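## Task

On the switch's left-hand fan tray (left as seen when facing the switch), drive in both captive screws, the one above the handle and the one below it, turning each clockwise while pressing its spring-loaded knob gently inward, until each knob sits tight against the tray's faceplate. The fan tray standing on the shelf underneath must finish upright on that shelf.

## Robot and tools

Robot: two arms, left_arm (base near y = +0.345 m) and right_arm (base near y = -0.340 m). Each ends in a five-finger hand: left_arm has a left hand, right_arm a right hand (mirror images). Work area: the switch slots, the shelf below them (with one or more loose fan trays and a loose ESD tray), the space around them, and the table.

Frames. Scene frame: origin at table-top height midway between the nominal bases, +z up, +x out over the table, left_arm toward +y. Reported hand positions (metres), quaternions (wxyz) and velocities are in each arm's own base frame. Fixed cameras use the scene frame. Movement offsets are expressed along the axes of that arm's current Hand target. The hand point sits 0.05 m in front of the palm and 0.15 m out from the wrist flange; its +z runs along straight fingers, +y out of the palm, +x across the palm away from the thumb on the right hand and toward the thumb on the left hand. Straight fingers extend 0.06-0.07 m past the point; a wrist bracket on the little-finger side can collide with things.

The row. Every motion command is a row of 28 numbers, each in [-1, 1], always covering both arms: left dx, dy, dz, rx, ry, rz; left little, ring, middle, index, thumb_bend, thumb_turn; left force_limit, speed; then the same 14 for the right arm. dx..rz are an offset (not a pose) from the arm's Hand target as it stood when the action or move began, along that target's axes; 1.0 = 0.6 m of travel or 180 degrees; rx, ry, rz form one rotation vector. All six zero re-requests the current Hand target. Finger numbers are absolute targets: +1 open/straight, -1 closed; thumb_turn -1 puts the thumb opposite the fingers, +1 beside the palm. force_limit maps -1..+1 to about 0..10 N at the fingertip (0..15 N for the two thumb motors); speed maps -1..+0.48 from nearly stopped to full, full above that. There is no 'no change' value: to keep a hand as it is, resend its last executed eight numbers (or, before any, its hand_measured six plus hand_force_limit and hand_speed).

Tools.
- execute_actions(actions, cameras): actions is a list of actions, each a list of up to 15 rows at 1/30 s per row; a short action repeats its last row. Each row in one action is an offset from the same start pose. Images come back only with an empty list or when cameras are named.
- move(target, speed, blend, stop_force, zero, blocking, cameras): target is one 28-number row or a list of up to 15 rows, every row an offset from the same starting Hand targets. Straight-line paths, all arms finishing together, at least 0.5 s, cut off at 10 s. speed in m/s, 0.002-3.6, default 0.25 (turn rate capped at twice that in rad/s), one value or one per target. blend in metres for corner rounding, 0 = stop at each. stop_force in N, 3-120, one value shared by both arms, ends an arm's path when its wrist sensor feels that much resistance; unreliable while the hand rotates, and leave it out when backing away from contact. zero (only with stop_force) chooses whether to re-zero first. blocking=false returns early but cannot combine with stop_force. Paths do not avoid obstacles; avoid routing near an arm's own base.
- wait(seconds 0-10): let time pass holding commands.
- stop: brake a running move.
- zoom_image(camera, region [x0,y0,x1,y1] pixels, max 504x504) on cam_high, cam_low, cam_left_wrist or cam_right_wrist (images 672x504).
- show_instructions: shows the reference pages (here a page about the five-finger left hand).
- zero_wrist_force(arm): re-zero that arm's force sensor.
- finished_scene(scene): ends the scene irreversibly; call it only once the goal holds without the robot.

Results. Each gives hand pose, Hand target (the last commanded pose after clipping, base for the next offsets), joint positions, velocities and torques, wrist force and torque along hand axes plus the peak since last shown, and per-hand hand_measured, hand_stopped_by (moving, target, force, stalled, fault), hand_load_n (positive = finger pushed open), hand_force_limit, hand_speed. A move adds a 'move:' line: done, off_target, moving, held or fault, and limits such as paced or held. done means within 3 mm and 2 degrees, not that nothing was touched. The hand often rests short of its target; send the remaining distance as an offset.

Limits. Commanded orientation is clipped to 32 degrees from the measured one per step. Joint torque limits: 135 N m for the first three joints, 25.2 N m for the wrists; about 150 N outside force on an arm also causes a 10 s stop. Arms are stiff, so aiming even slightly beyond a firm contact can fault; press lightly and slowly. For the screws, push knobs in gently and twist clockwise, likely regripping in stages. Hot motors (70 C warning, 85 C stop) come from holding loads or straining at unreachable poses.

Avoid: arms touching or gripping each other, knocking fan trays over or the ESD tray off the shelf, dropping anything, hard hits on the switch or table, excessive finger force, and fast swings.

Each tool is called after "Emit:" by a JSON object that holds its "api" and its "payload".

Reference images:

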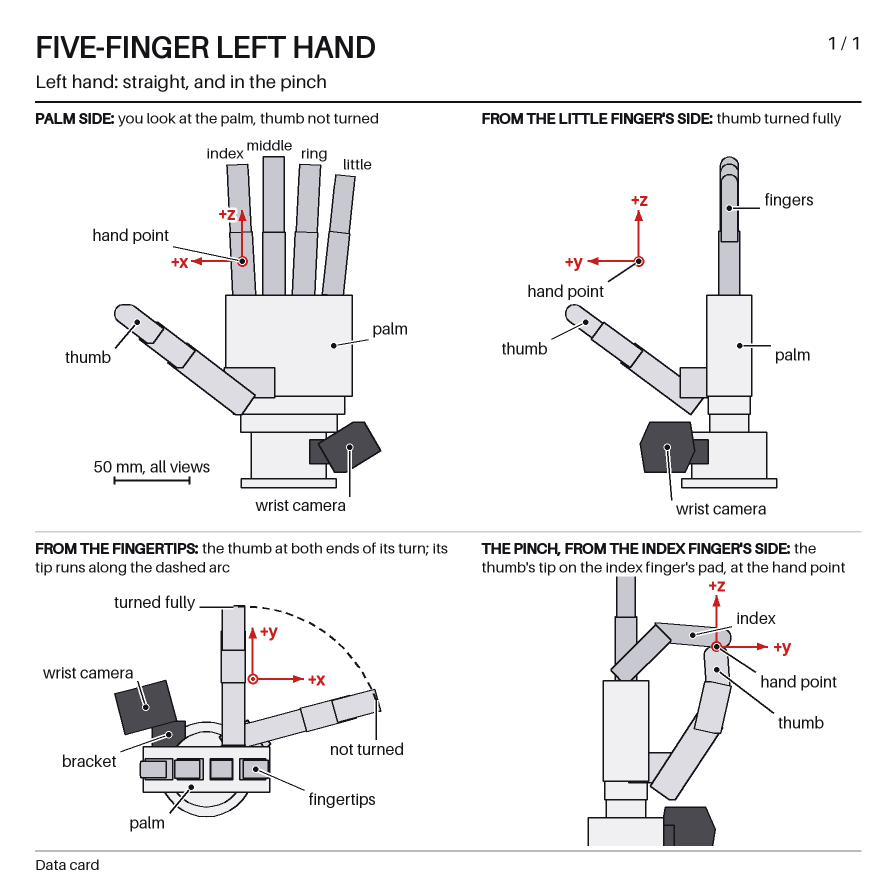

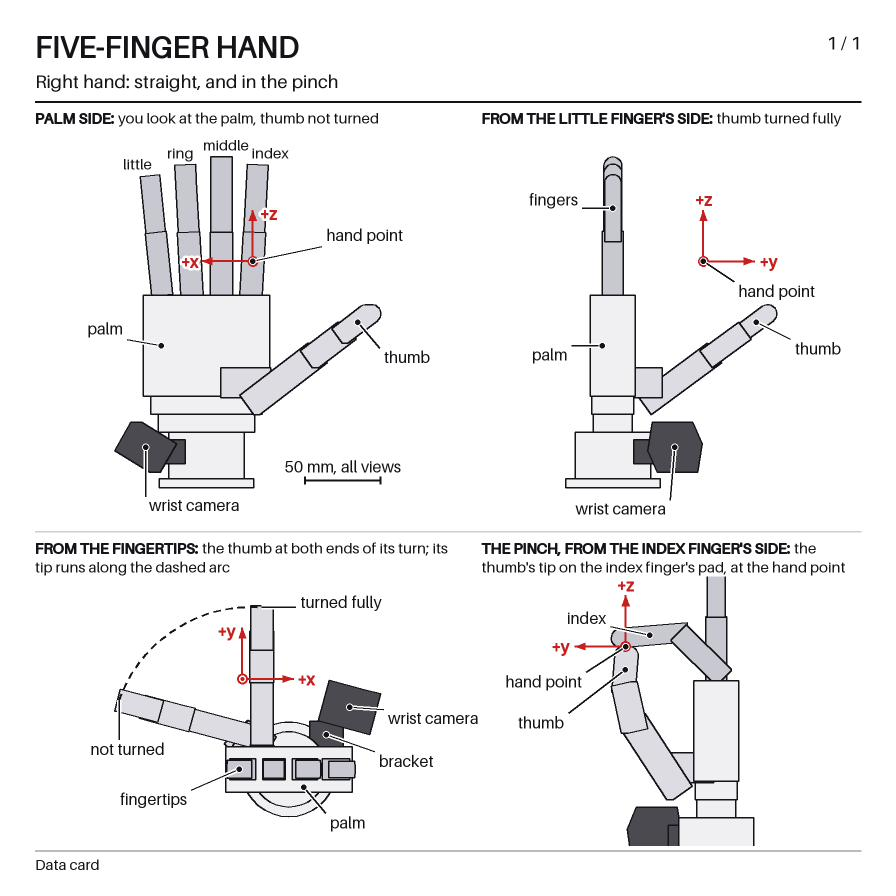

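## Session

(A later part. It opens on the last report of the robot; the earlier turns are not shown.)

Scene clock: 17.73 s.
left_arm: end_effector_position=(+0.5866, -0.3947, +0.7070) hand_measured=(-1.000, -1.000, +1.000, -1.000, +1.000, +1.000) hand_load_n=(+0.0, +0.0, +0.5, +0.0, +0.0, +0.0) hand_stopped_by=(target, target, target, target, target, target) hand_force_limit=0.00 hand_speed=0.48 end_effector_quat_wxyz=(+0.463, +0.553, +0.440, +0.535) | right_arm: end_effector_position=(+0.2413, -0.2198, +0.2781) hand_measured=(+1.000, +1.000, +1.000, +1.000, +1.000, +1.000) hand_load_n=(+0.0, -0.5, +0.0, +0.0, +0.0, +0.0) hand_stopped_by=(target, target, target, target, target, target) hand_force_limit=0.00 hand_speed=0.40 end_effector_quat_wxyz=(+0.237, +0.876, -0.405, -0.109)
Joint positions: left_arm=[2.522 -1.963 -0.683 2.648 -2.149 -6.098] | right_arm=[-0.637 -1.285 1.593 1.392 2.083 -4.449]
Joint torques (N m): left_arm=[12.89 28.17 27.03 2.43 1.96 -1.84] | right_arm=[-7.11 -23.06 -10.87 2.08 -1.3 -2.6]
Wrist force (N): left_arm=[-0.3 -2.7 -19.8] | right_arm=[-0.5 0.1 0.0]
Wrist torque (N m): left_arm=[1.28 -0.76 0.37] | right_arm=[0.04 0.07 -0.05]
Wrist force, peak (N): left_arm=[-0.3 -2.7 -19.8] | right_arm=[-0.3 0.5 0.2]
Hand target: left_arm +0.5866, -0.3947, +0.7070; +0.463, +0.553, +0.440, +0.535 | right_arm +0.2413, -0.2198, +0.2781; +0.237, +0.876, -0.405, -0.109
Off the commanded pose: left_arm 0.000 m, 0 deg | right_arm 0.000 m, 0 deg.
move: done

Emit:
{"api": "move", "payload": {"target": [[-0.02728,0.00554,0.0,0,0,0.08333,-1,-1,1,-1,1,1,0,0.48,0,0,0,0,0,0,1,1,1,1,1,1,0,0.4],[-0.05506,0.00382,0.0,0,0,0.16667,-1,-1,1,-1,1,1,0,0.48,0,0,0,0,0,0,1,1,1,1,1,1,0,0.4],[-0.08145,-0.00502,0.0001,0,0,0.25,-1,-1,1,-1,1,1,0,0.48,0,0,0,0,0,0,1,1,1,1,1,1,0,0.4],[-0.10466,-0.02039,0.0001,0,0,0.33333,-1,-1,1,-1,1,1,0,0.48,0,0,0,0,0,0,1,1,1,1,1,1,0,0.4],[-0.12309,-0.04125,0.0001,0,0,0.41667,-1,-1,1,-1,1,1,0,0.48,0,0,0,0,0,0,1,1,1,1,1,1,0,0.4],[-0.1355,-0.06617,0.0002,0,0,0.5,-1,-1,1,-1,1,1,0,0.48,0,0,0,0,0,0,1,1,1,1,1,1,0,0.4],[-0.14104,-0.09345,0.0002,0,0,0.58333,-1,-1,1,-1,1,1,0,0.48,0,0,0,0,0,0,1,1,1,1,1,1,0,0.4],[-0.13933,-0.12123,0.0002,0,0,0.66667,-1,-1,1,-1,1,1,0,0.48,0,0,0,0,0,0,1,1,1,1,1,1,0,0.4],[-0.13048,-0.14762,0.0003,0,0,0.75,-1,-1,1,-1,1,1,0,0.48,0,0,0,0,0,0,1,1,1,1,1,1,0,0.4],[-0.11511,-0.17083,0.0003,0,0,0.83333,-1,-1,1,-1,1,1,0,0.48,0,0,0,0,0,0,1,1,1,1,1,1,0,0.4],[-0.09425,-0.18926,0.0003,0,0,0.91667,-1,-1,1,-1,1,1,0,0.48,0,0,0,0,0,0,1,1,1,1,1,1,0,0.4]], "speed": 1.0, "blend": 0.0005, "cameras": ["cam_high"]}}

Emit:
{"api": "zoom_image", "payload": {"camera": "cam_high", "region": [300, 255, 370, 325]}}

Scene clock: 21.77 s.
left_arm: end_effector_position=(+0.5855, -0.4295, +0.5850) hand_measured=(-1.000, -1.000, +1.000, -1.000, +1.000, +1.000) hand_load_n=(+0.0, +0.0, +3.0, +0.0, +0.0, +0.0) hand_stopped_by=(target, target, target, target, target, target) hand_force_limit=0.00 hand_speed=0.48 end_effector_quat_wxyz=(+0.470, -0.508, +0.491, -0.529) end_effector_velocity=(+0.000, +0.000, +0.000) end_effector_angular_velocity=(+0.005, +0.000, +0.000) | right_arm: end_effector_position=(+0.2413, -0.2198, +0.2781) hand_measured=(+1.000, +1.000, +1.000, +1.000, +1.000, +1.000) hand_load_n=(+0.0, +0.0, -0.5, +0.0, +0.0, +0.0) hand_stopped_by=(target, target, target, target, target, target) hand_force_limit=0.00 hand_speed=0.40 end_effector_quat_wxyz=(+0.237, +0.876, -0.405, -0.109)
Joint positions: left_arm=[2.556 -1.917 -0.749 2.668 -2.115 -3.218] | right_arm=[-0.637 -1.285 1.593 1.392 2.083 -4.449]
Joint velocities: left_arm=[0 0 0 -0.001 0 0.005] | right_arm=[within noise]
Joint torques (N m): left_arm=[-5.13 17.95 -4.64 -2.73 -0.27 2.93] | right_arm=[-7.74 -23.47 -9.19 2.12 -0.99 -2.18]
Wrist force (N): left_arm=[-5.3 -22.3 -25.3] | right_arm=[-0.3 0.4 0.1]
Wrist torque (N m): left_arm=[2.21 -1.08 0.01] | right_arm=[0.07 0.02 -0.03]
Wrist force, peak (N): left_arm=[-5.3 -22.4 -26.5] | right_arm=[-0.5 0.4 0.3]
Hand target: left_arm +0.5855, -0.4294, +0.5850; +0.470, -0.508, +0.491, -0.529 | right_arm +0.2413, -0.2198, +0.2781; +0.237, +0.876, -0.405, -0.109
Off the commanded pose: left_arm 0.000 m, 0 deg | right_arm 0.000 m, 0 deg.
move: done
Images, in order (width x height): cam_high 672x504.

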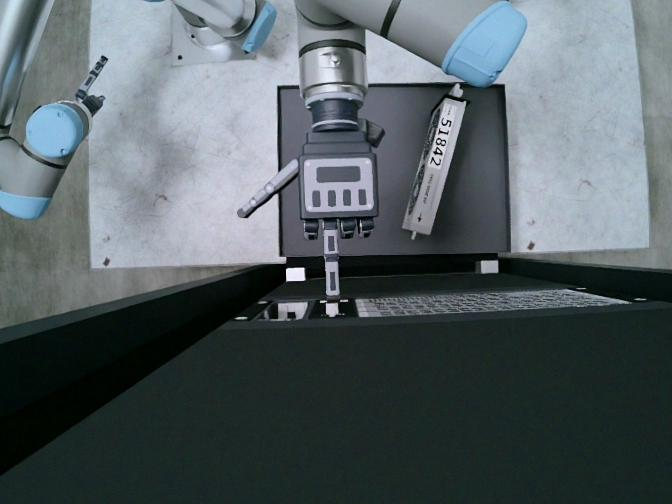

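Scaled by 7.200 from the camera's 672x504 image, which has a finer 960x720 frame.

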